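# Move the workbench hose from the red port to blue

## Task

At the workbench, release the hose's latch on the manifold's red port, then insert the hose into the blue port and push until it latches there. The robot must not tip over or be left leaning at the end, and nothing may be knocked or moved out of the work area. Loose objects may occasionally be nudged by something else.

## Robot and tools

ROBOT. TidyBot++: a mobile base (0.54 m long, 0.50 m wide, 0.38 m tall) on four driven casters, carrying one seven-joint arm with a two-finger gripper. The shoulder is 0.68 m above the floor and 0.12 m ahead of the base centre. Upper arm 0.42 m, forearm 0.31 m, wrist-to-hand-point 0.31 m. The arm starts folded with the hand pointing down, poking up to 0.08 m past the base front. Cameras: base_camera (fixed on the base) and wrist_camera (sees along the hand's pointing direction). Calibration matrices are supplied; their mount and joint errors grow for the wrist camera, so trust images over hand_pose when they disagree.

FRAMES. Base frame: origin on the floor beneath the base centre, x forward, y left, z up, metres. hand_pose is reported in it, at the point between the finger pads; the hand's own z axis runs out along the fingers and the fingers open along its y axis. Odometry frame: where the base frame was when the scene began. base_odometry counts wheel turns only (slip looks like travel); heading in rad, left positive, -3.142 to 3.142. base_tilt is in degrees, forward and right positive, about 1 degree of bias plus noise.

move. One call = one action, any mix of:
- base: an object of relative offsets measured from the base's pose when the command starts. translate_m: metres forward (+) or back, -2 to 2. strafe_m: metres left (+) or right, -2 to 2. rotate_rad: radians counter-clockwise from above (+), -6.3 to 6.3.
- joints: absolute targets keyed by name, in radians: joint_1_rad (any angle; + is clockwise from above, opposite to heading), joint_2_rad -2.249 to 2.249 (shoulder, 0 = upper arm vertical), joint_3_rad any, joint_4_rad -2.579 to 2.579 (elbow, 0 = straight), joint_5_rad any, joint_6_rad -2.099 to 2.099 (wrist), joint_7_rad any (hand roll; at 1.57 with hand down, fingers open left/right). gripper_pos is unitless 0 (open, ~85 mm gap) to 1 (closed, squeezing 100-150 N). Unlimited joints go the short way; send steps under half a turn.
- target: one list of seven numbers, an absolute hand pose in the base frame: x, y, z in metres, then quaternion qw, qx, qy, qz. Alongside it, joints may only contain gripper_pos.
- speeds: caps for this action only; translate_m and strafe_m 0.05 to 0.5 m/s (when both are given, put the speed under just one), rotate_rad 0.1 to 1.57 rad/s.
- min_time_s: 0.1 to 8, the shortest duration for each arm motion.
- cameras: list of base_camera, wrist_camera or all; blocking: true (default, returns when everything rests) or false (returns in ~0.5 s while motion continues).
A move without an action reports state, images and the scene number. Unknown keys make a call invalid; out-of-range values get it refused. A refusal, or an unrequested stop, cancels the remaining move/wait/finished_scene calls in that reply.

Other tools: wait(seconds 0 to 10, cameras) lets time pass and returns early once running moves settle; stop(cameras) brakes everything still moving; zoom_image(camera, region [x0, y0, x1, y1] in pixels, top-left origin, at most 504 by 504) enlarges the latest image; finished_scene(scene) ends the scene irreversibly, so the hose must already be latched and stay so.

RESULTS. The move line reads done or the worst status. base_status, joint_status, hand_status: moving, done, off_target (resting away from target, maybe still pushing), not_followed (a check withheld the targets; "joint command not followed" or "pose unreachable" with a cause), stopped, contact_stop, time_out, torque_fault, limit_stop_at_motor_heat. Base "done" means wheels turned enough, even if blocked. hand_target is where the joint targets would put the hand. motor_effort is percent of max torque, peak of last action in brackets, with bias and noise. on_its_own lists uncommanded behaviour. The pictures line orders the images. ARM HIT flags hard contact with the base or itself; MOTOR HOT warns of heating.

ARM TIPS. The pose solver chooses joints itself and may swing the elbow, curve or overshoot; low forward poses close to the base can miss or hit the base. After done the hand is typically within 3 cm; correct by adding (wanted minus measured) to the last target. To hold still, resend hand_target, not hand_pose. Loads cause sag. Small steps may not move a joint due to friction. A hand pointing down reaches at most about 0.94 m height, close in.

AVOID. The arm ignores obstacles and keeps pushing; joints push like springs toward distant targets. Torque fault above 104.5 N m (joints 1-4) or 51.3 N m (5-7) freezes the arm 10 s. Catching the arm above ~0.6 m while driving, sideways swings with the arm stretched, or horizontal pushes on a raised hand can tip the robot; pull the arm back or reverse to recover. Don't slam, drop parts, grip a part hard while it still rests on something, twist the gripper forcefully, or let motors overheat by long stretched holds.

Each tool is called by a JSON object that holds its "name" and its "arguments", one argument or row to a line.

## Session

{"name": "move", "arguments": {
  "joints": {"joint_2_rad": -0.3, "joint_4_rad": -1.75, "joint_6_rad": -0.3},
  "cameras": ["all"]
}}

Scene clock: 2.10 s.
move: done
base_odometry: x=+0.000 y=+0.000 heading=+0.000
base_tilt: forward=-0.2 right=+0.5
base_status: not commanded
joint_positions: joint_1_rad=+0.001 joint_2_rad=-0.331 joint_3_rad=+3.104 joint_4_rad=-1.790 joint_5_rad=-0.016 joint_6_rad=-0.352 joint_7_rad=+1.584 gripper_pos=+0.000
joint_status: all done
motor_effort: joint_1_rad=+1(1) joint_2_rad=-8(8) joint_3_rad=-1(2) joint_4_rad=+18(19) joint_5_rad=+0(2) joint_6_rad=+9(9) joint_7_rad=+1(2)
hand_pose: x=+0.5962 y=+0.0239 z=+1.0405 quat_wxyz=(-0.008, +0.787, +0.018, +0.617) (m; base frame)
hand_target: x=+0.6121 y=+0.0243 z=+1.0659 quat_wxyz=(-0.009, +0.767, +0.018, +0.641) (m; base frame)
hand_status: not commanded
pictures: base_camera, wrist_camera
camera_calibration:
wrist_camera: T_world_to_cam=[[0.0518199, -0.998557, 0.0140918, -0.0218556], [-0.232265, -0.0257747, -0.972311, 1.20634], [0.971271, 0.047112, -0.233266, -0.203454], [0, 0, 0, 1]] pos_world=[0.478933, 0.0188541, 1.12579]

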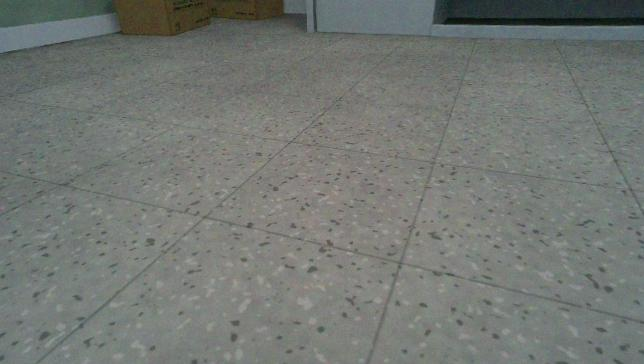

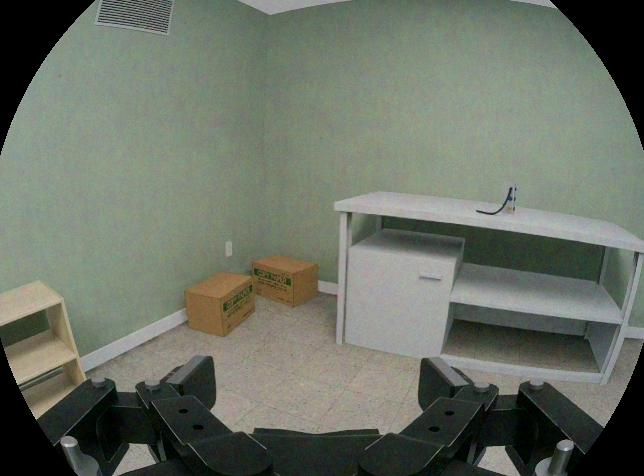

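{"name": "zoom_image", "arguments": {
  "camera": "wrist_camera",
  "region": [460, 170, 560, 240]
}}

Scaled by 5.040.

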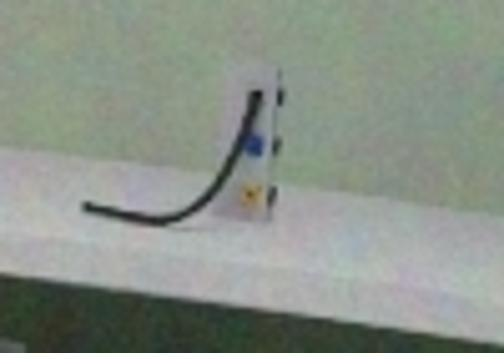

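{"name": "move", "arguments": {
  "base": {"translate_m": 1.67, "strafe_m": -0.65, "rotate_rad": -0.4},
  "joints": {"joint_6_rad": -0.6},
  "cameras": ["all"]
}}

{"name": "zoom_image", "arguments": {
  "camera": "wrist_camera",
  "region": [200, 120, 440, 340]
}}

Scene clock: 21.03 s.
move: done
base_odometry: x=+1.670 y=-0.650 heading=-0.402
base_tilt: forward=-0.2 right=+0.5
base_status: done
joint_positions: joint_1_rad=+0.003 joint_2_rad=-0.316 joint_3_rad=+3.104 joint_4_rad=-1.780 joint_5_rad=-0.016 joint_6_rad=-0.583 joint_7_rad=+1.584 gripper_pos=+0.000
joint_status: all done
motor_effort: joint_1_rad=+1(2) joint_2_rad=-8(11) joint_3_rad=+0(3) joint_4_rad=+18(21) joint_5_rad=+0(1) joint_6_rad=+8(11) joint_7_rad=+1(2)
hand_pose: x=+0.5766 y=+0.0224 z=+0.9725 quat_wxyz=(-0.007, +0.854, +0.019, +0.520) (m; base frame)
hand_target: x=+0.5821 y=+0.0236 z=+0.9779 quat_wxyz=(-0.008, +0.855, +0.020, +0.519) (m; base frame)
hand_status: not commanded
pictures: base_camera, wrist_camera
camera_calibration:
wrist_camera: T_world_to_cam=[[0.0534429, -0.998527, 0.00936328, -0.0178053], [-0.453121, -0.0326054, -0.890852, 1.18381], [0.889845, 0.043367, -0.454196, 0.0616518], [0, 0, 0, 1]] pos_world=[0.482502, 0.018146, 1.08277]

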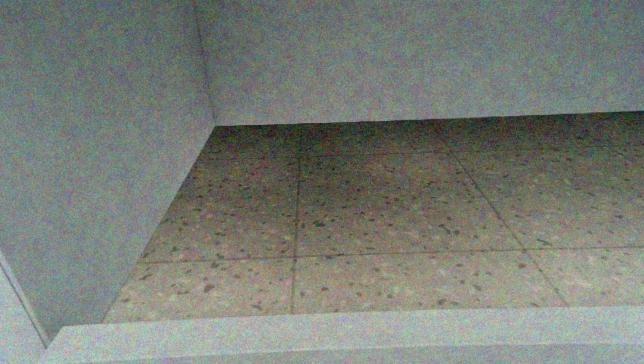

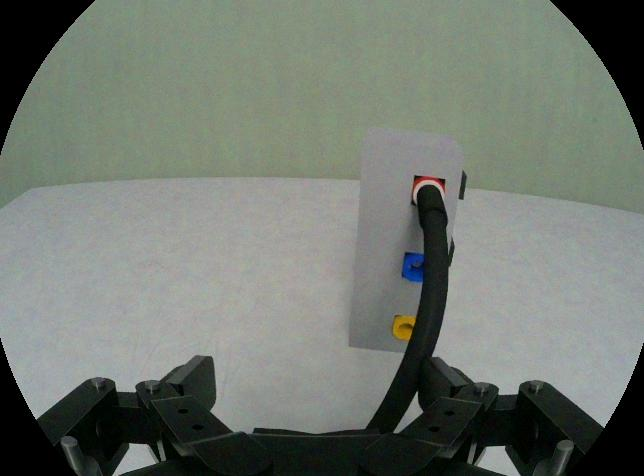

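Scaled by 2.100.

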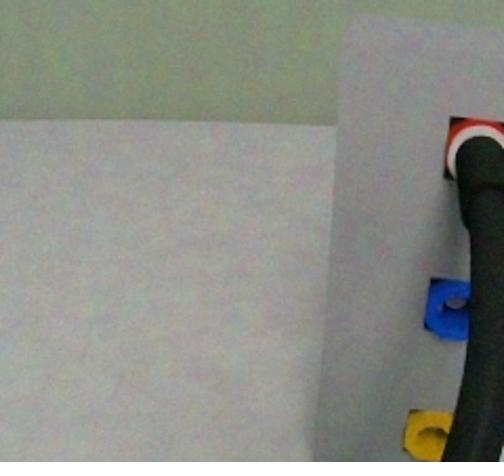

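{"name": "zoom_image", "arguments": {
  "camera": "wrist_camera",
  "region": [330, 110, 490, 370]
}}

Scaled by 1.938.

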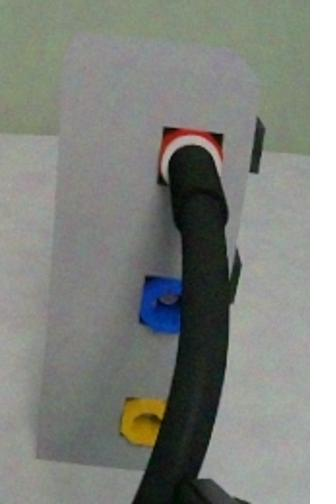

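{"name": "move", "arguments": {
  "base": {"translate_m": -0.06, "strafe_m": 0.0336, "rotate_rad": -0.10},
  "joints": {"joint_1_rad": 0.059, "joint_2_rad": -0.165, "joint_4_rad": -1.537, "joint_6_rad": -0.735},
  "min_time_s": 1.5,
  "cameras": ["wrist_camera"]
}}

{"name": "zoom_image", "arguments": {
  "camera": "wrist_camera",
  "region": [240, 140, 420, 320]
}}

Scene clock: 58.33 s.
move: done
base_odometry: x=+1.628 y=-0.596 heading=-0.502
base_tilt: forward=-0.2 right=+0.5
base_status: done
joint_positions: joint_1_rad=+0.048 joint_2_rad=-0.195 joint_3_rad=+3.104 joint_4_rad=-1.579 joint_5_rad=-0.016 joint_6_rad=-0.686 joint_7_rad=+1.584 gripper_pos=+0.000
joint_status: all done
motor_effort: joint_1_rad=+0(3) joint_2_rad=-12(13) joint_3_rad=-1(3) joint_4_rad=+18(20) joint_5_rad=+0(1) joint_6_rad=+8(9) joint_7_rad=+1(2)
hand_pose: x=+0.6192 y=+0.0010 z=+1.0040 quat_wxyz=(+0.002, +0.860, +0.000, +0.511) (m; base frame)
hand_target: x=+0.6253 y=-0.0046 z=+0.9998 quat_wxyz=(+0.004, +0.869, -0.005, +0.494) (m; base frame)
hand_status: not commanded
pictures: wrist_camera
camera_calibration:
wrist_camera: T_world_to_cam=[[0.0108813, -0.999929, 0.00482226, -0.0107902], [-0.474023, -0.00940449, -0.880462, 1.23307], [0.880445, 0.00729476, -0.474092, 0.0648301], [0, 0, 0, 1]] pos_world=[0.527542, 0.000334037, 1.11646]

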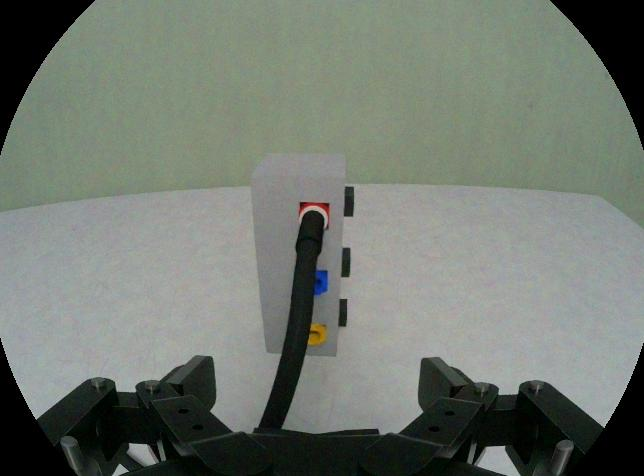

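Scaled by 2.800.

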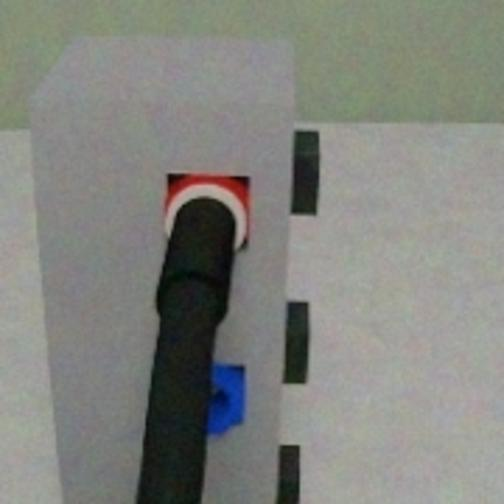

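{"name": "move", "arguments": {
  "base": {"translate_m": 0.115, "strafe_m": 0.0125},
  "speeds": {"translate_m": 0.2},
  "cameras": ["wrist_camera"]
}}

{"name": "zoom_image", "arguments": {
  "camera": "wrist_camera",
  "region": [180, 160, 460, 420]
}}

Scene clock: 72.43 s.
move: done
base_odometry: x=+1.735 y=-0.640 heading=-0.501
base_tilt: forward=-0.3 right=+0.5
base_status: done
joint_positions: joint_1_rad=+0.050 joint_2_rad=-0.183 joint_3_rad=+3.104 joint_4_rad=-1.578 joint_5_rad=-0.016 joint_6_rad=-0.689 joint_7_rad=+1.584 gripper_pos=+0.000
joint_status: not commanded
motor_effort: joint_1_rad=+0(2) joint_2_rad=-12(14) joint_3_rad=-1(2) joint_4_rad=+18(19) joint_5_rad=+0(1) joint_6_rad=+8(9) joint_7_rad=+1(2)
hand_pose: x=+0.6229 y=-0.0003 z=+0.9977 quat_wxyz=(+0.002, +0.863, -0.001, +0.505) (m; base frame)
hand_target: x=+0.6253 y=-0.0046 z=+0.9998 quat_wxyz=(+0.004, +0.869, -0.005, +0.494) (m; base frame)
hand_status: not commanded
pictures: wrist_camera
camera_calibration:
wrist_camera: T_world_to_cam=[[0.00862976, -0.999955, 0.0040309, -0.00994433], [-0.486315, -0.00771913, -0.873749, 1.23025], [0.873741, 0.00557996, -0.48636, 0.0750204], [0, 0, 0, 1]] pos_world=[0.532825, -0.000866052, 1.11145]

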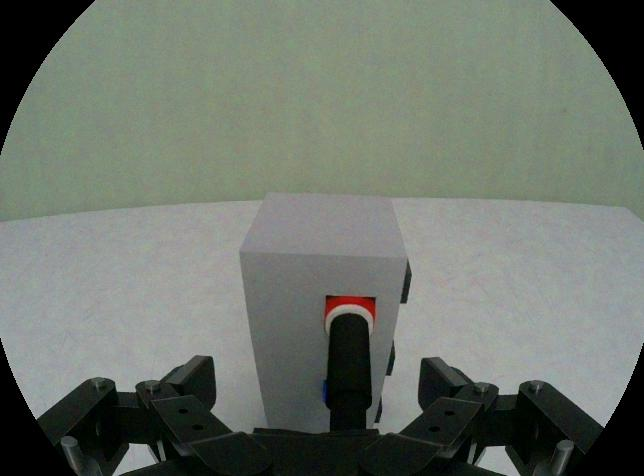

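Scaled by 1.800.

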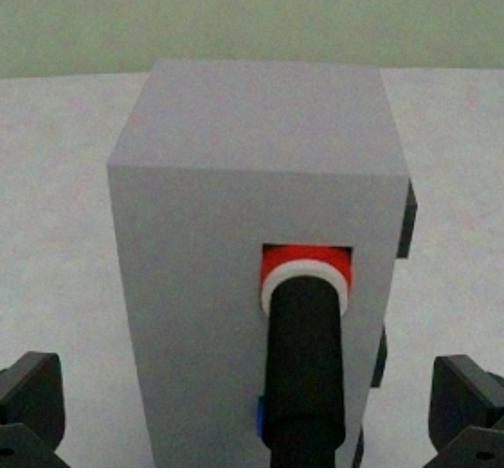

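{"name": "move", "arguments": {
  "base": {"strafe_m": 0.0244, "rotate_rad": -0.09},
  "joints": {"joint_1_rad": -0.023, "joint_2_rad": -0.235},
  "cameras": ["wrist_camera"]
}}

{"name": "zoom_image", "arguments": {
  "camera": "wrist_camera",
  "region": [180, 160, 460, 420]
}}

Scene clock: 101.97 s.
move: done
base_odometry: x=+1.747 y=-0.618 heading=-0.591
base_tilt: forward=-0.2 right=+0.5
base_status: done
joint_positions: joint_1_rad=-0.014 joint_2_rad=-0.203 joint_3_rad=+3.104 joint_4_rad=-1.577 joint_5_rad=-0.016 joint_6_rad=-0.689 joint_7_rad=+1.584 gripper_pos=+0.000
joint_status: all done
motor_effort: joint_1_rad=+1(3) joint_2_rad=-12(13) joint_3_rad=-1(3) joint_4_rad=+18(19) joint_5_rad=+0(1) joint_6_rad=+8(8) joint_7_rad=+1(2)
hand_pose: x=+0.6155 y=+0.0321 z=+1.0081 quat_wxyz=(-0.014, +0.858, +0.027, +0.513) (m; base frame)
hand_target: x=+0.6005 y=+0.0363 z=+1.0344 quat_wxyz=(-0.016, +0.851, +0.031, +0.524) (m; base frame)
hand_status: not commanded
pictures: wrist_camera
camera_calibration:
wrist_camera: T_world_to_cam=[[0.0730123, -0.997318, 0.00515972, -0.0183979], [-0.466877, -0.0387502, -0.883473, 1.23477], [0.881303, 0.0620955, -0.468454, 0.0618704], [0, 0, 0, 1]] pos_world=[0.523302, 0.0256571, 1.11996]

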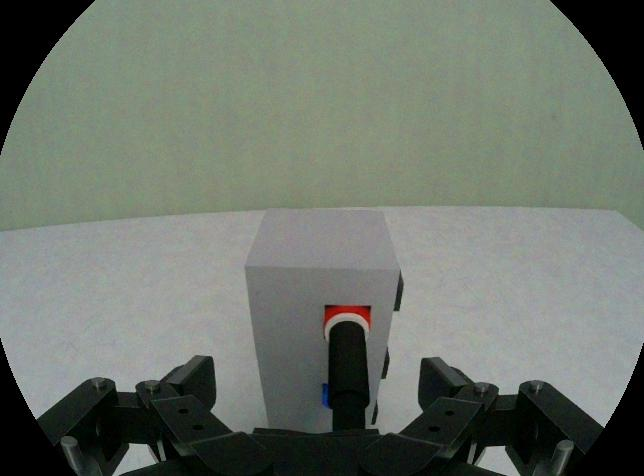

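Scaled by 1.800.

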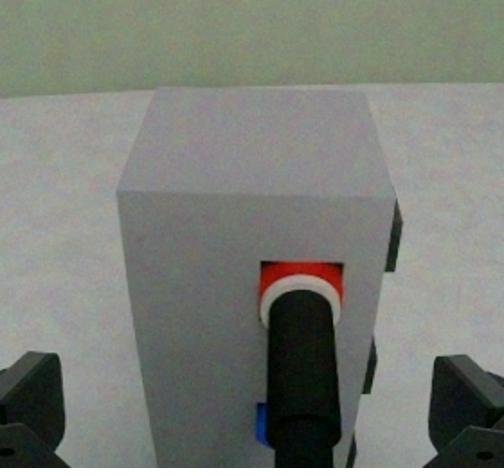

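{"name": "move", "arguments": {
  "base": {"translate_m": 0.067, "strafe_m": -0.0045},
  "speeds": {"translate_m": 0.12},
  "cameras": ["wrist_camera"]
}}

{"name": "zoom_image", "arguments": {
  "camera": "wrist_camera",
  "region": [160, 180, 480, 440]
}}

Scene clock: 112.47 s.
move: done
base_odometry: x=+1.801 y=-0.659 heading=-0.590
base_tilt: forward=-0.2 right=+0.6
base_status: done
joint_positions: joint_1_rad=-0.015 joint_2_rad=-0.212 joint_3_rad=+3.104 joint_4_rad=-1.576 joint_5_rad=-0.016 joint_6_rad=-0.690 joint_7_rad=+1.584 gripper_pos=+0.000
joint_status: not commanded
motor_effort: joint_1_rad=+1(2) joint_2_rad=-12(15) joint_3_rad=+0(2) joint_4_rad=+18(20) joint_5_rad=+1(1) joint_6_rad=+8(9) joint_7_rad=+1(1)
hand_pose: x=+0.6122 y=+0.0324 z=+1.0128 quat_wxyz=(-0.014, +0.855, +0.027, +0.517) (m; base frame)
hand_target: x=+0.6005 y=+0.0363 z=+1.0344 quat_wxyz=(-0.016, +0.851, +0.031, +0.524) (m; base frame)
hand_status: not commanded
pictures: wrist_camera
camera_calibration:
wrist_camera: T_world_to_cam=[[0.0737234, -0.997262, 0.00574201, -0.0189299], [-0.459028, -0.0390444, -0.887564, 1.23675], [0.885358, 0.0627985, -0.460649, 0.0565734], [0, 0, 0, 1]] pos_world=[0.519012, 0.0258575, 1.12387]

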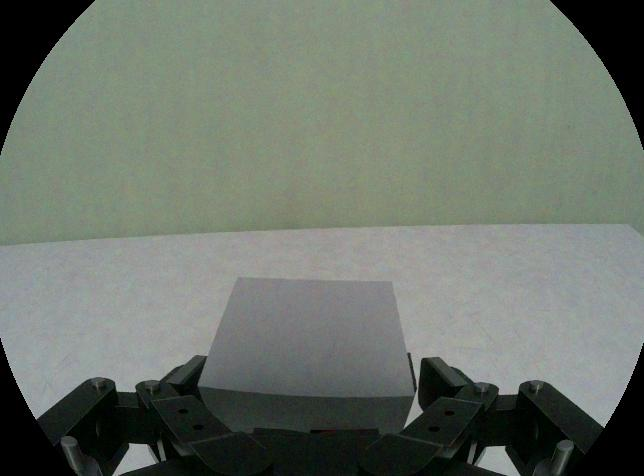

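Scaled by 1.575.

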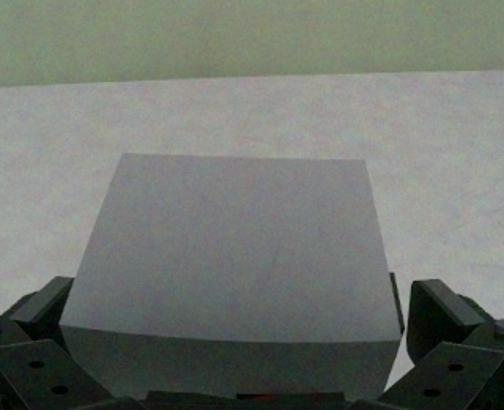

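{"name": "move", "arguments": {
  "joints": {"gripper_pos": 0.26},
  "cameras": ["wrist_camera"]
}}

Scene clock: 116.87 s.
move: off_target
base_odometry: x=+1.800 y=-0.659 heading=-0.591
base_tilt: forward=-0.2 right=+0.5
base_status: not commanded
joint_positions: joint_1_rad=-0.017 joint_2_rad=-0.216 joint_3_rad=+3.104 joint_4_rad=-1.576 joint_5_rad=-0.015 joint_6_rad=-0.693 joint_7_rad=+1.584 gripper_pos=+0.214
joint_status: gripper_pos off_target (ended at +0.214, target +0.260)
motor_effort: joint_1_rad=+0(5) joint_2_rad=-11(12) joint_3_rad=-1(5) joint_4_rad=+18(18) joint_5_rad=-3(5) joint_6_rad=+8(10) joint_7_rad=+2(3)
hand_pose: x=+0.6104 y=+0.0333 z=+1.0140 quat_wxyz=(-0.014, +0.855, +0.028, +0.517) (m; base frame)
hand_target: x=+0.6005 y=+0.0363 z=+1.0344 quat_wxyz=(-0.016, +0.851, +0.031, +0.524) (m; base frame)
hand_status: not commanded
pictures: wrist_camera
camera_calibration:
wrist_camera: T_world_to_cam=[[0.0756515, -0.997113, 0.00648742, -0.0198373], [-0.458022, -0.040528, -0.888017, 1.23683], [0.885716, 0.0642084, -0.459766, 0.0574475], [0, 0, 0, 1]] pos_world=[0.517114, 0.0266576, 1.12487]

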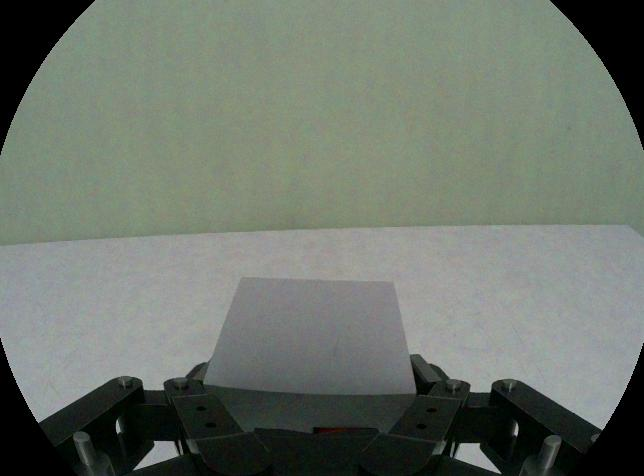

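{"name": "move", "arguments": {
  "joints": {"gripper_pos": 0.0},
  "cameras": []
}}

{"name": "move", "arguments": {
  "base": {"translate_m": -0.2},
  "joints": {"joint_2_rad": -0.034, "joint_4_rad": -1.383, "joint_6_rad": -1.133},
  "min_time_s": 2.5,
  "cameras": ["wrist_camera"]
}}

Scene clock: 122.73 s.
move: done
base_odometry: x=+1.801 y=-0.659 heading=-0.591
base_tilt: forward=-0.2 right=+0.5
base_status: not commanded
joint_positions: joint_1_rad=-0.020 joint_2_rad=-0.217 joint_3_rad=+3.106 joint_4_rad=-1.576 joint_5_rad=-0.015 joint_6_rad=-0.700 joint_7_rad=+1.584 gripper_pos=+0.000
joint_status: all done
motor_effort: joint_1_rad=+0(3) joint_2_rad=-12(20) joint_3_rad=-1(6) joint_4_rad=+18(19) joint_5_rad=+0(3) joint_6_rad=+8(8) joint_7_rad=+1(3)
hand_pose: x=+0.6091 y=+0.0337 z=+1.0130 quat_wxyz=(-0.015, +0.856, +0.029, +0.515) (m; base frame)
hand_target: x=+0.6005 y=+0.0363 z=+1.0344 quat_wxyz=(-0.016, +0.851, +0.031, +0.524) (m; base frame)
hand_status: not commanded
pictures: none
No camera images: "cameras" was empty.

Scene clock: 125.53 s.
move: done
base_odometry: x=+1.634 y=-0.548 heading=-0.590
base_tilt: forward=-0.2 right=+0.5
base_status: done
joint_positions: joint_1_rad=-0.021 joint_2_rad=-0.065 joint_3_rad=+3.106 joint_4_rad=-1.425 joint_5_rad=-0.015 joint_6_rad=-1.085 joint_7_rad=+1.584 gripper_pos=+0.000
joint_status: all done
motor_effort: joint_1_rad=+1(2) joint_2_rad=-15(17) joint_3_rad=-1(2) joint_4_rad=+17(19) joint_5_rad=+1(1) joint_6_rad=+6(9) joint_7_rad=+1(1)
hand_pose: x=+0.5971 y=+0.0328 z=+0.9288 quat_wxyz=(-0.014, +0.939, +0.032, +0.341) (m; base frame)
hand_target: x=+0.6004 y=+0.0352 z=+0.9255 quat_wxyz=(-0.015, +0.945, +0.034, +0.324) (m; base frame)
hand_status: not commanded
pictures: wrist_camera
camera_calibration:
wrist_camera: T_world_to_cam=[[0.0816206, -0.996635, -0.00752761, -0.0093816], [-0.761402, -0.0574787, -0.645727, 1.11187], [0.643122, 0.0584361, -0.763531, 0.457224], [0, 0, 0, 1]] pos_world=[0.553297, 0.0278406, 1.067]

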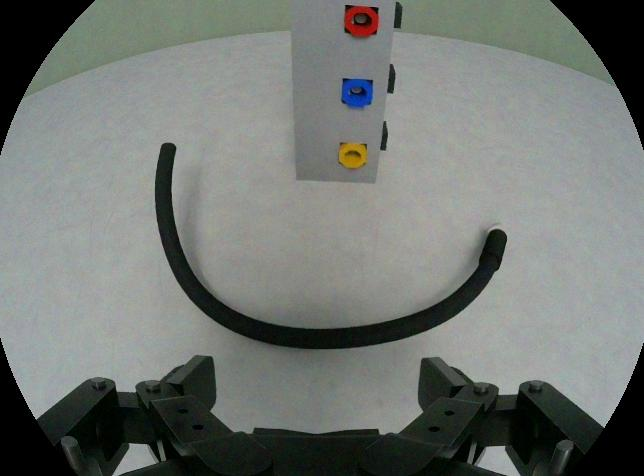

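{"name": "zoom_image", "arguments": {
  "camera": "wrist_camera",
  "region": [420, 200, 560, 320]
}}

Scaled by 3.600.

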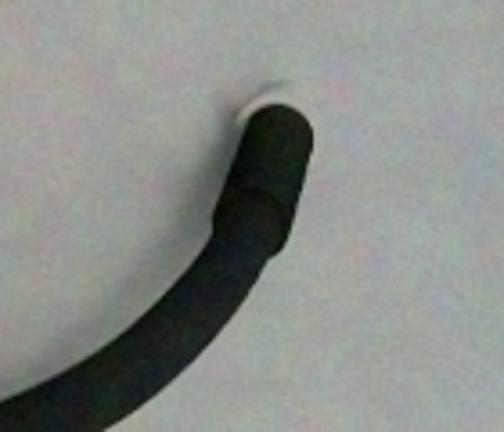

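{"name": "move", "arguments": {
  "base": {"translate_m": 0.1, "strafe_m": 0.168},
  "speeds": {"translate_m": 0.15},
  "joints": {"joint_1_rad": 0.532, "joint_2_rad": 0.355, "joint_4_rad": -0.74, "joint_6_rad": -1.64},
  "min_time_s": 1.8,
  "cameras": ["wrist_camera"]
}}

{"name": "zoom_image", "arguments": {
  "camera": "wrist_camera",
  "region": [200, 236, 440, 476]
}}

Scene clock: 167.70 s.
move: done
base_odometry: x=+1.811 y=-0.464 heading=-0.590
base_tilt: forward=-0.1 right=+0.5
base_status: done
joint_positions: joint_1_rad=+0.527 joint_2_rad=+0.320 joint_3_rad=+3.106 joint_4_rad=-0.780 joint_5_rad=-0.015 joint_6_rad=-1.595 joint_7_rad=+1.584 gripper_pos=+0.000
joint_status: all done
motor_effort: joint_1_rad=+1(2) joint_2_rad=-24(26) joint_3_rad=-1(3) joint_4_rad=+15(18) joint_5_rad=+0(1) joint_6_rad=+4(7) joint_7_rad=+1(2)
hand_pose: x=+0.6018 y=-0.2560 z=+0.9435 quat_wxyz=(+0.043, +0.947, -0.231, +0.218) (m; base frame)
hand_target: x=+0.6024 y=-0.2588 z=+0.9348 quat_wxyz=(+0.038, +0.951, -0.234, +0.199) (m; base frame)
hand_status: not commanded
pictures: wrist_camera
camera_calibration:
wrist_camera: T_world_to_cam=[[-0.446652, -0.894348, -0.0253638, 0.0635698], [-0.799528, 0.4117, -0.437331, 1.05473], [0.401569, -0.175056, -0.898943, 0.695661], [0, 0, 0, 1]] pos_world=[0.592321, -0.255598, 1.08824]

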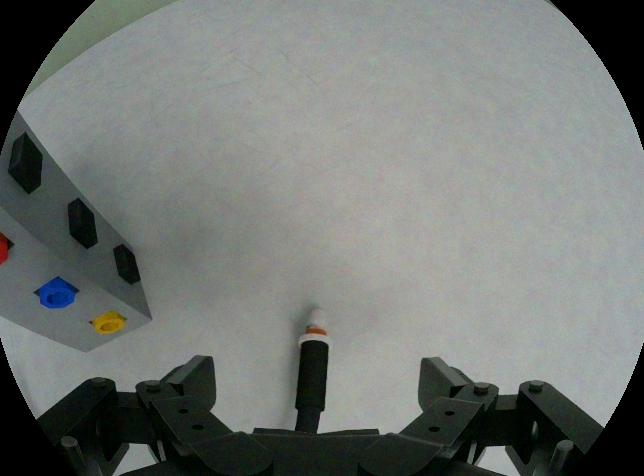

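Scaled by 2.100.

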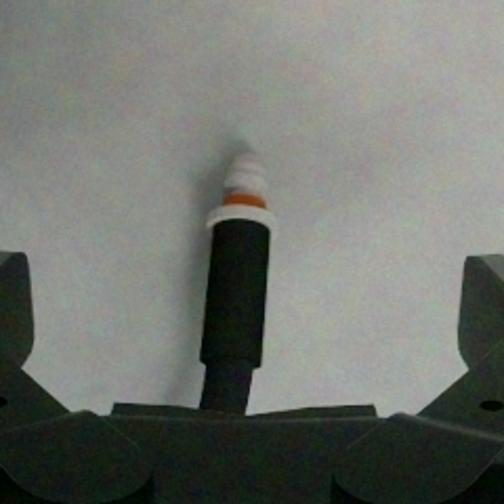

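{"name": "move", "arguments": {
  "base": {"translate_m": 0.006},
  "joints": {"joint_2_rad": 0.222, "joint_4_rad": -1.007, "joint_6_rad": -1.389},
  "min_time_s": 1.6,
  "cameras": ["wrist_camera"]
}}

Scene clock: 185.87 s.
move: done
base_odometry: x=+1.816 y=-0.467 heading=-0.589
base_tilt: forward=-0.2 right=+0.5
base_status: done
joint_positions: joint_1_rad=+0.528 joint_2_rad=+0.280 joint_3_rad=+3.106 joint_4_rad=-0.991 joint_5_rad=-0.015 joint_6_rad=-1.434 joint_7_rad=+1.584 gripper_pos=+0.000
joint_status: all done
motor_effort: joint_1_rad=+0(3) joint_2_rad=-24(34) joint_3_rad=-2(2) joint_4_rad=+16(18) joint_5_rad=+0(1) joint_6_rad=+4(5) joint_7_rad=+1(2)
hand_pose: x=+0.6030 y=-0.2562 z=+0.8975 quat_wxyz=(+0.043, +0.948, -0.233, +0.213) (m; base frame)
hand_target: x=+0.5995 y=-0.2550 z=+0.9283 quat_wxyz=(+0.054, +0.938, -0.231, +0.254) (m; base frame)
hand_status: not commanded
pictures: wrist_camera
camera_calibration:
wrist_camera: T_world_to_cam=[[-0.449261, -0.893046, -0.025169, 0.0644904], [-0.802447, 0.415748, -0.428056, 1.03008], [0.392738, -0.172112, -0.903402, 0.66392], [0, 0, 0, 1]] pos_world=[0.59481, -0.256391, 1.04234]

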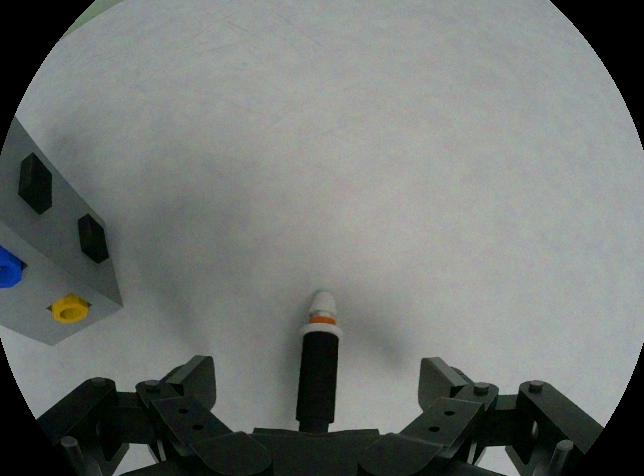

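{"name": "move", "arguments": {
  "joints": {"gripper_pos": 0.95},
  "cameras": []
}}

{"name": "move", "arguments": {
  "base": {"translate_m": -0.012, "strafe_m": -0.1707},
  "speeds": {"strafe_m": 0.12},
  "joints": {"joint_1_rad": -0.01, "joint_2_rad": -0.138, "joint_4_rad": -1.408, "joint_6_rad": -1.0155},
  "min_time_s": 1.7,
  "cameras": ["wrist_camera"]
}}

{"name": "zoom_image", "arguments": {
  "camera": "wrist_camera",
  "region": [240, 160, 420, 360]
}}

Scene clock: 209.07 s.
move: off_target
base_odometry: x=+1.816 y=-0.467 heading=-0.589
base_tilt: forward=-0.2 right=+0.5
base_status: not commanded
joint_positions: joint_1_rad=+0.528 joint_2_rad=+0.279 joint_3_rad=+3.106 joint_4_rad=-0.991 joint_5_rad=-0.015 joint_6_rad=-1.433 joint_7_rad=+1.584 gripper_pos=+0.873
joint_status: gripper_pos off_target (ended at +0.873, target +0.950)
motor_effort: joint_1_rad=+1(1) joint_2_rad=-25(25) joint_3_rad=-1(2) joint_4_rad=+16(17) joint_5_rad=+1(1) joint_6_rad=+4(4) joint_7_rad=+1(1)
hand_pose: x=+0.6032 y=-0.2562 z=+0.8980 quat_wxyz=(+0.043, +0.948, -0.233, +0.214) (m; base frame)
hand_target: x=+0.5995 y=-0.2550 z=+0.9283 quat_wxyz=(+0.054, +0.938, -0.231, +0.254) (m; base frame)
hand_status: not commanded
pictures: none
No camera images: "cameras" was empty.

Scene clock: 211.30 s.
move: done
base_odometry: x=+1.711 y=-0.602 heading=-0.589
base_tilt: forward=-0.2 right=+0.5
base_status: done
joint_positions: joint_1_rad=+0.003 joint_2_rad=-0.097 joint_3_rad=+3.106 joint_4_rad=-1.392 joint_5_rad=-0.015 joint_6_rad=-1.065 joint_7_rad=+1.584 gripper_pos=+0.873
joint_status: all done
motor_effort: joint_1_rad=+1(3) joint_2_rad=-14(25) joint_3_rad=-1(3) joint_4_rad=+17(18) joint_5_rad=+1(1) joint_6_rad=+7(7) joint_7_rad=+1(2)
hand_pose: x=+0.5990 y=+0.0220 z=+0.9654 quat_wxyz=(-0.010, +0.924, +0.021, +0.381) (m; base frame)
hand_target: x=+0.5952 y=+0.0295 z=+0.9876 quat_wxyz=(-0.012, +0.909, +0.028, +0.415) (m; base frame)
hand_status: not commanded
pictures: wrist_camera
camera_calibration:
wrist_camera: T_world_to_cam=[[0.0589132, -0.998254, -0.00424896, -0.00943529], [-0.705062, -0.0385961, -0.708095, 1.16228], [0.706695, 0.0447119, -0.706105, 0.391351], [0, 0, 0, 1]] pos_world=[0.543471, 0.0179427, 1.0993]

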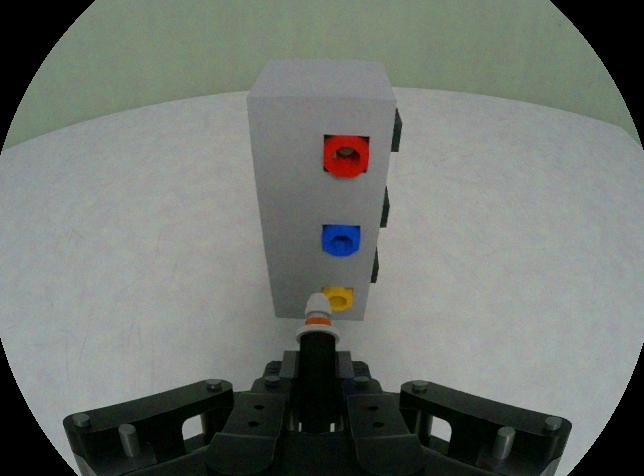

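Scaled by 2.520.

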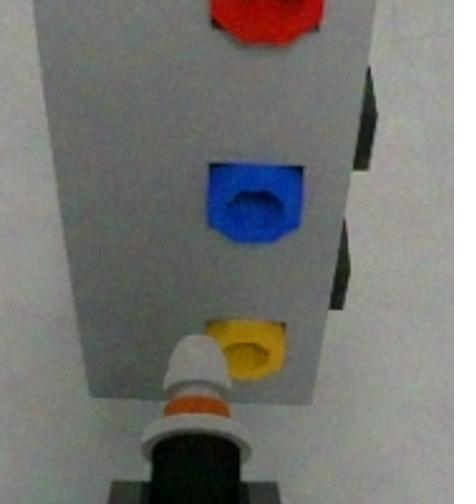

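{"name": "move", "arguments": {
  "base": {"strafe_m": -0.0125},
  "speeds": {"strafe_m": 0.06},
  "cameras": ["wrist_camera"]
}}

{"name": "zoom_image", "arguments": {
  "camera": "wrist_camera",
  "region": [240, 180, 440, 360]
}}

Scene clock: 226.87 s.
move: done
base_odometry: x=+1.704 y=-0.613 heading=-0.589
base_tilt: forward=-0.2 right=+0.5
base_status: done
joint_positions: joint_1_rad=-0.004 joint_2_rad=-0.098 joint_3_rad=+3.107 joint_4_rad=-1.392 joint_5_rad=-0.015 joint_6_rad=-1.063 joint_7_rad=+1.584 gripper_pos=+0.873
joint_status: not commanded
motor_effort: joint_1_rad=+0(3) joint_2_rad=-14(17) joint_3_rad=+0(3) joint_4_rad=+17(18) joint_5_rad=+1(1) joint_6_rad=+7(7) joint_7_rad=+1(1)
hand_pose: x=+0.5989 y=+0.0251 z=+0.9660 quat_wxyz=(-0.011, +0.924, +0.024, +0.382) (m; base frame)
hand_target: x=+0.5952 y=+0.0295 z=+0.9876 quat_wxyz=(-0.012, +0.909, +0.028, +0.415) (m; base frame)
hand_status: not commanded
pictures: wrist_camera
camera_calibration:
wrist_camera: T_world_to_cam=[[0.0652076, -0.997863, -0.00420239, -0.0101919], [-0.703073, -0.0429546, -0.70982, 1.16337], [0.708122, 0.0492402, -0.704371, 0.389085], [0, 0, 0, 1]] pos_world=[0.543079, 0.0206433, 1.0998]

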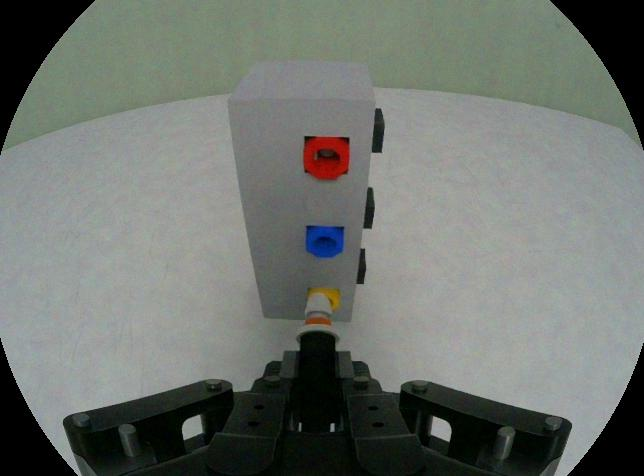

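Scaled by 2.520.

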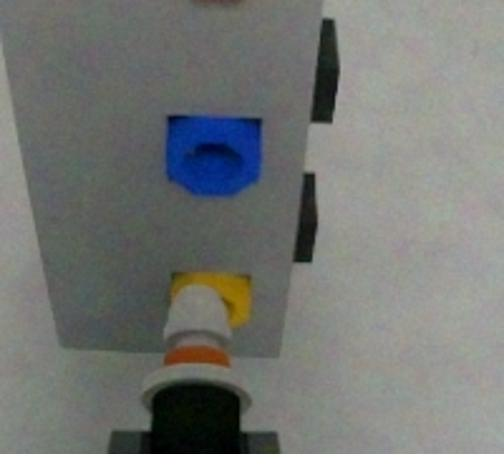

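{"name": "move", "arguments": {
  "base": {"translate_m": 0.022, "strafe_m": -0.005},
  "speeds": {"translate_m": 0.06},
  "joints": {"joint_4_rad": -1.421},
  "cameras": ["wrist_camera"]
}}

{"name": "zoom_image", "arguments": {
  "camera": "wrist_camera",
  "region": [260, 200, 400, 340]
}}

Scene clock: 235.10 s.
move: done
base_odometry: x=+1.719 y=-0.629 heading=-0.589
base_tilt: forward=-0.2 right=+0.5
base_status: done
joint_positions: joint_1_rad=-0.004 joint_2_rad=-0.105 joint_3_rad=+3.107 joint_4_rad=-1.407 joint_5_rad=-0.015 joint_6_rad=-1.060 joint_7_rad=+1.584 gripper_pos=+0.873
joint_status: all done
motor_effort: joint_1_rad=+0(2) joint_2_rad=-14(18) joint_3_rad=-1(2) joint_4_rad=+18(18) joint_5_rad=+0(1) joint_6_rad=+7(7) joint_7_rad=+1(1)
hand_pose: x=+0.5959 y=+0.0250 z=+0.9621 quat_wxyz=(-0.011, +0.925, +0.024, +0.380) (m; base frame)
hand_target: x=+0.5937 y=+0.0294 z=+0.9806 quat_wxyz=(-0.012, +0.912, +0.028, +0.409) (m; base frame)
hand_status: not commanded
pictures: wrist_camera
camera_calibration:
wrist_camera: T_world_to_cam=[[0.0651203, -0.997869, -0.00418433, -0.0100295], [-0.706728, -0.0431595, -0.706168, 1.15717], [0.704482, 0.0489431, -0.708032, 0.39417], [0, 0, 0, 1]] pos_world=[0.540773, 0.0206429, 1.0962]

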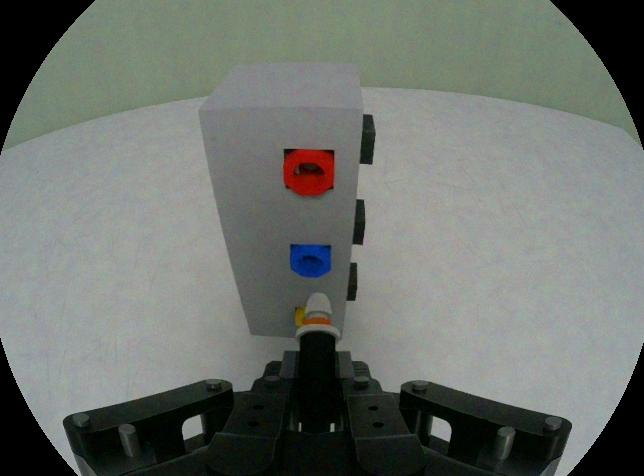

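Scaled by 3.600.

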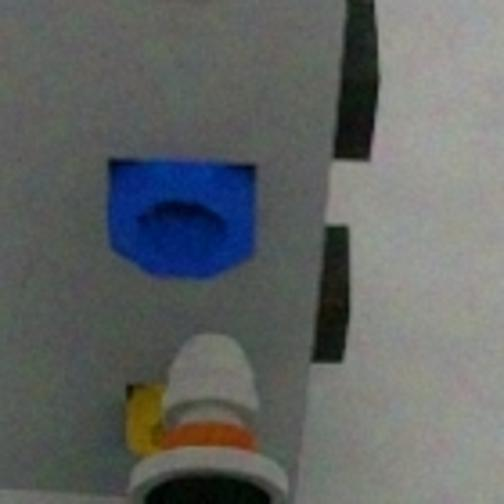

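{"name": "move", "arguments": {
  "base": {"translate_m": 0.012, "strafe_m": 0.005},
  "speeds": {"translate_m": 0.06},
  "joints": {"joint_4_rad": -1.426},
  "cameras": ["wrist_camera"]
}}

{"name": "zoom_image", "arguments": {
  "camera": "wrist_camera",
  "region": [270, 230, 370, 330]
}}

Scene clock: 253.83 s.
move: done
base_odometry: x=+1.732 y=-0.632 heading=-0.590
base_tilt: forward=-0.2 right=+0.4
base_status: done
joint_positions: joint_1_rad=-0.005 joint_2_rad=-0.108 joint_3_rad=+3.107 joint_4_rad=-1.411 joint_5_rad=-0.015 joint_6_rad=-1.059 joint_7_rad=+1.584 gripper_pos=+0.873
joint_status: all done
motor_effort: joint_1_rad=+1(2) joint_2_rad=-14(16) joint_3_rad=-1(3) joint_4_rad=+18(18) joint_5_rad=+0(1) joint_6_rad=+6(7) joint_7_rad=+1(1)
hand_pose: x=+0.5946 y=+0.0253 z=+0.9617 quat_wxyz=(-0.011, +0.925, +0.024, +0.380) (m; base frame)
hand_target: x=+0.5931 y=+0.0294 z=+0.9780 quat_wxyz=(-0.012, +0.913, +0.028, +0.407) (m; base frame)
hand_status: not commanded
pictures: wrist_camera
camera_calibration:
wrist_camera: T_world_to_cam=[[0.0656855, -0.997832, -0.00403988, -0.010211], [-0.706594, -0.0436543, -0.706272, 1.15603], [0.704564, 0.0492463, -0.707929, 0.39463], [0, 0, 0, 1]] pos_world=[0.539474, 0.0208428, 1.0958]

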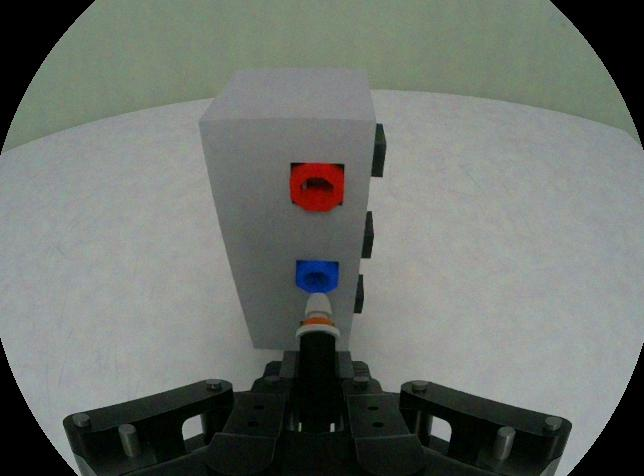

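Scaled by 5.040.

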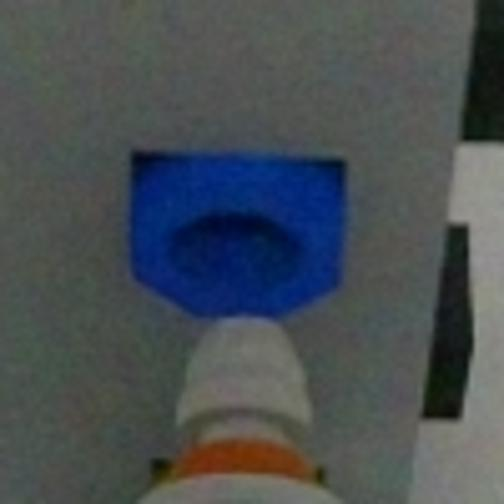

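{"name": "move", "arguments": {
  "base": {"translate_m": 0.006, "strafe_m": 0.002},
  "speeds": {"translate_m": 0.06},
  "joints": {"joint_4_rad": -1.434},
  "cameras": ["wrist_camera"]
}}

{"name": "zoom_image", "arguments": {
  "camera": "wrist_camera",
  "region": [280, 250, 360, 330]
}}

Scene clock: 261.77 s.
move: done
base_odometry: x=+1.738 y=-0.634 heading=-0.590
base_tilt: forward=-0.2 right=+0.5
base_status: done
joint_positions: joint_1_rad=-0.005 joint_2_rad=-0.110 joint_3_rad=+3.107 joint_4_rad=-1.420 joint_5_rad=-0.015 joint_6_rad=-1.058 joint_7_rad=+1.584 gripper_pos=+0.873
joint_status: all done
motor_effort: joint_1_rad=+0(2) joint_2_rad=-14(18) joint_3_rad=-1(3) joint_4_rad=+17(18) joint_5_rad=+0(1) joint_6_rad=+6(7) joint_7_rad=+1(1)
hand_pose: x=+0.5930 y=+0.0253 z=+0.9585 quat_wxyz=(-0.011, +0.926, +0.024, +0.377) (m; base frame)
hand_target: x=+0.5921 y=+0.0293 z=+0.9737 quat_wxyz=(-0.012, +0.915, +0.028, +0.403) (m; base frame)
hand_status: not commanded
pictures: wrist_camera
camera_calibration:
wrist_camera: T_world_to_cam=[[0.0658787, -0.997819, -0.00405705, -0.0101494], [-0.710513, -0.0440544, -0.702304, 1.15113], [0.700594, 0.0491494, -0.711866, 0.399652], [0, 0, 0, 1]] pos_world=[0.538568, 0.0209424, 1.0929]

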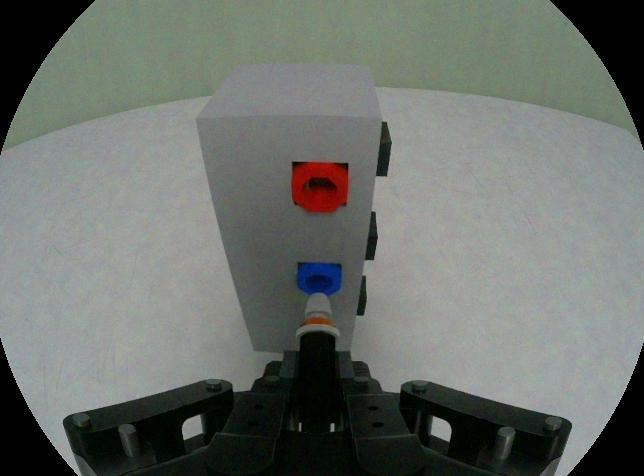

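Scaled by 6.300.

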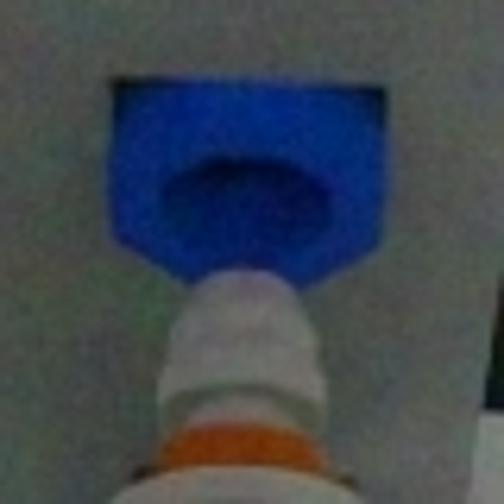

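{"name": "move", "arguments": {
  "base": {"translate_m": 0.006, "strafe_m": 0.001},
  "speeds": {"translate_m": 0.05},
  "cameras": ["wrist_camera"]
}}

{"name": "zoom_image", "arguments": {
  "camera": "wrist_camera",
  "region": [280, 260, 360, 340]
}}

Scene clock: 267.00 s.
move: done
base_odometry: x=+1.744 y=-0.637 heading=-0.591
base_tilt: forward=-0.3 right=+0.5
base_status: done
joint_positions: joint_1_rad=-0.005 joint_2_rad=-0.113 joint_3_rad=+3.107 joint_4_rad=-1.423 joint_5_rad=-0.015 joint_6_rad=-1.057 joint_7_rad=+1.584 gripper_pos=+0.873
joint_status: not commanded
motor_effort: joint_1_rad=+1(3) joint_2_rad=-13(15) joint_3_rad=+0(3) joint_4_rad=+18(19) joint_5_rad=+1(1) joint_6_rad=+8(13) joint_7_rad=+1(1)
hand_pose: x=+0.5918 y=+0.0255 z=+0.9584 quat_wxyz=(-0.011, +0.926, +0.025, +0.378) (m; base frame)
hand_target: x=+0.5921 y=+0.0293 z=+0.9737 quat_wxyz=(-0.012, +0.915, +0.028, +0.403) (m; base frame)
hand_status: not commanded
pictures: wrist_camera
camera_calibration:
wrist_camera: T_world_to_cam=[[0.0663782, -0.997787, -0.00392904, -0.0102737], [-0.709836, -0.0444541, -0.702963, 1.15051], [0.701232, 0.0494504, -0.711216, 0.399422], [0, 0, 0, 1]] pos_world=[0.537269, 0.0211424, 1.0928]

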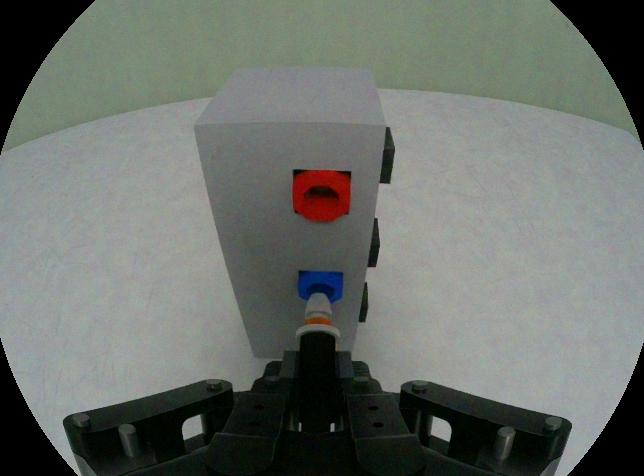

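Scaled by 6.300.

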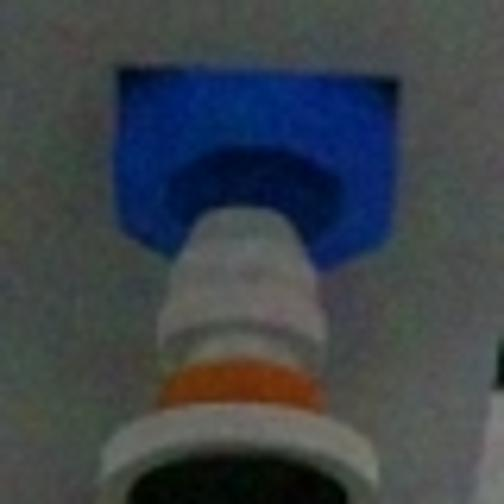

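{"name": "move", "arguments": {
  "base": {"strafe_m": -0.0015},
  "speeds": {"strafe_m": 0.05},
  "joints": {"joint_6_rad": -1.0085},
  "cameras": ["wrist_camera"]
}}

{"name": "zoom_image", "arguments": {
  "camera": "wrist_camera",
  "region": [280, 260, 360, 340]
}}

Scene clock: 274.40 s.
move: done
base_odometry: x=+1.743 y=-0.638 heading=-0.590
base_tilt: forward=-0.2 right=+0.5
base_status: done
joint_positions: joint_1_rad=-0.007 joint_2_rad=-0.113 joint_3_rad=+3.106 joint_4_rad=-1.424 joint_5_rad=-0.015 joint_6_rad=-1.056 joint_7_rad=+1.584 gripper_pos=+0.873
joint_status: all done
motor_effort: joint_1_rad=+0(4) joint_2_rad=-13(14) joint_3_rad=-2(4) joint_4_rad=+18(19) joint_5_rad=+0(2) joint_6_rad=+8(11) joint_7_rad=+2(2)
hand_pose: x=+0.5918 y=+0.0264 z=+0.9583 quat_wxyz=(-0.011, +0.926, +0.025, +0.378) (m; base frame)
hand_target: x=+0.5936 y=+0.0293 z=+0.9753 quat_wxyz=(-0.012, +0.913, +0.027, +0.406) (m; base frame)
hand_status: not commanded
pictures: wrist_camera
camera_calibration:
wrist_camera: T_world_to_cam=[[0.0680733, -0.997673, -0.00393795, -0.0104791], [-0.709588, -0.0456413, -0.703137, 1.15056], [0.701321, 0.0506592, -0.711043, 0.399052], [0, 0, 0, 1]] pos_world=[0.537271, 0.0218425, 1.0927]

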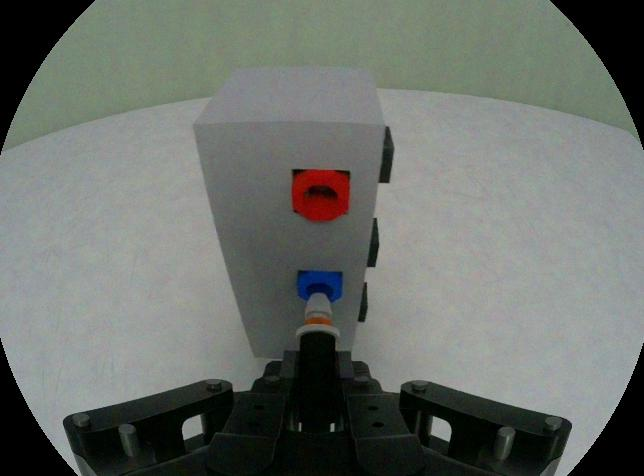

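Scaled by 6.300.

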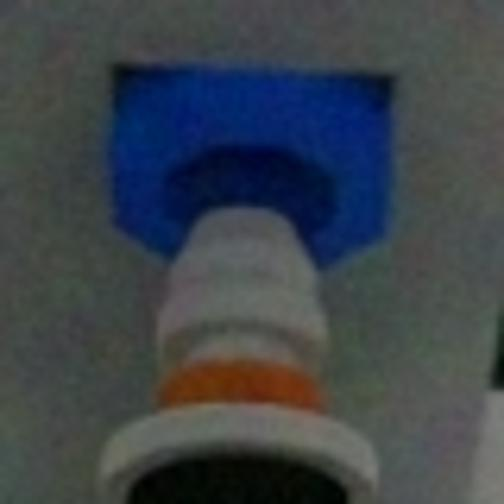

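{"name": "move", "arguments": {
  "base": {"translate_m": 0.002, "strafe_m": -0.0005},
  "speeds": {"translate_m": 0.05},
  "joints": {"joint_6_rad": -0.9985},
  "cameras": ["wrist_camera"]
}}

{"name": "zoom_image", "arguments": {
  "camera": "wrist_camera",
  "region": [280, 260, 360, 340]
}}

Scene clock: 278.90 s.
move: done
base_odometry: x=+1.744 y=-0.639 heading=-0.590
base_tilt: forward=-0.2 right=+0.5
base_status: done
joint_positions: joint_1_rad=-0.007 joint_2_rad=-0.119 joint_3_rad=+3.106 joint_4_rad=-1.430 joint_5_rad=-0.015 joint_6_rad=-1.053 joint_7_rad=+1.584 gripper_pos=+0.873
joint_status: all done
motor_effort: joint_1_rad=+1(2) joint_2_rad=-12(14) joint_3_rad=+0(2) joint_4_rad=+18(21) joint_5_rad=+1(2) joint_6_rad=+9(16) joint_7_rad=+1(1)
hand_pose: x=+0.5900 y=+0.0264 z=+0.9583 quat_wxyz=(-0.011, +0.925, +0.025, +0.379) (m; base frame)
hand_target: x=+0.5957 y=+0.0294 z=+0.9776 quat_wxyz=(-0.012, +0.911, +0.027, +0.411) (m; base frame)
hand_status: not commanded
pictures: wrist_camera
camera_calibration:
wrist_camera: T_world_to_cam=[[0.0680851, -0.997673, -0.00364246, -0.0106596], [-0.707992, -0.0457432, -0.704737, 1.14975], [0.702931, 0.050561, -0.709459, 0.397861], [0, 0, 0, 1]] pos_world=[0.535073, 0.0218424, 1.0925]

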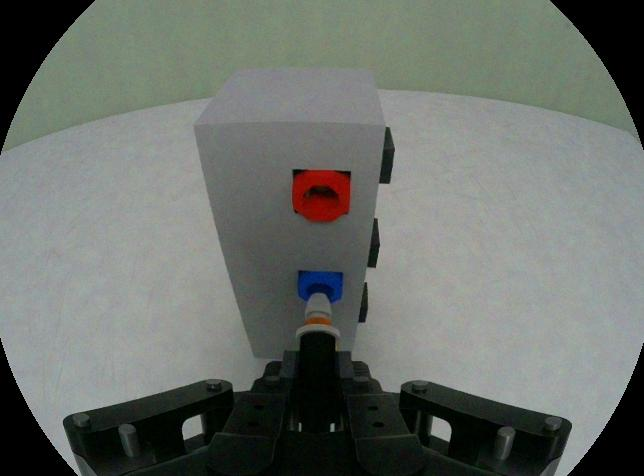

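Scaled by 6.300.

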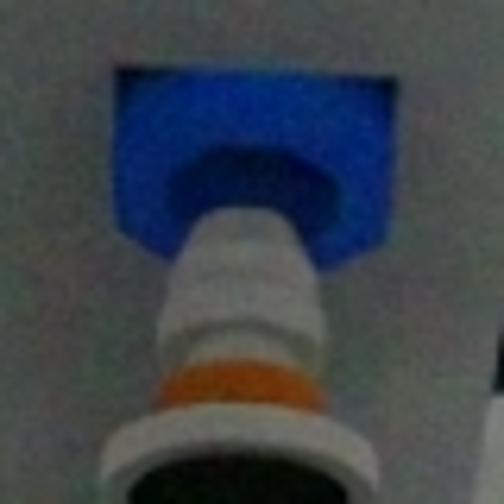

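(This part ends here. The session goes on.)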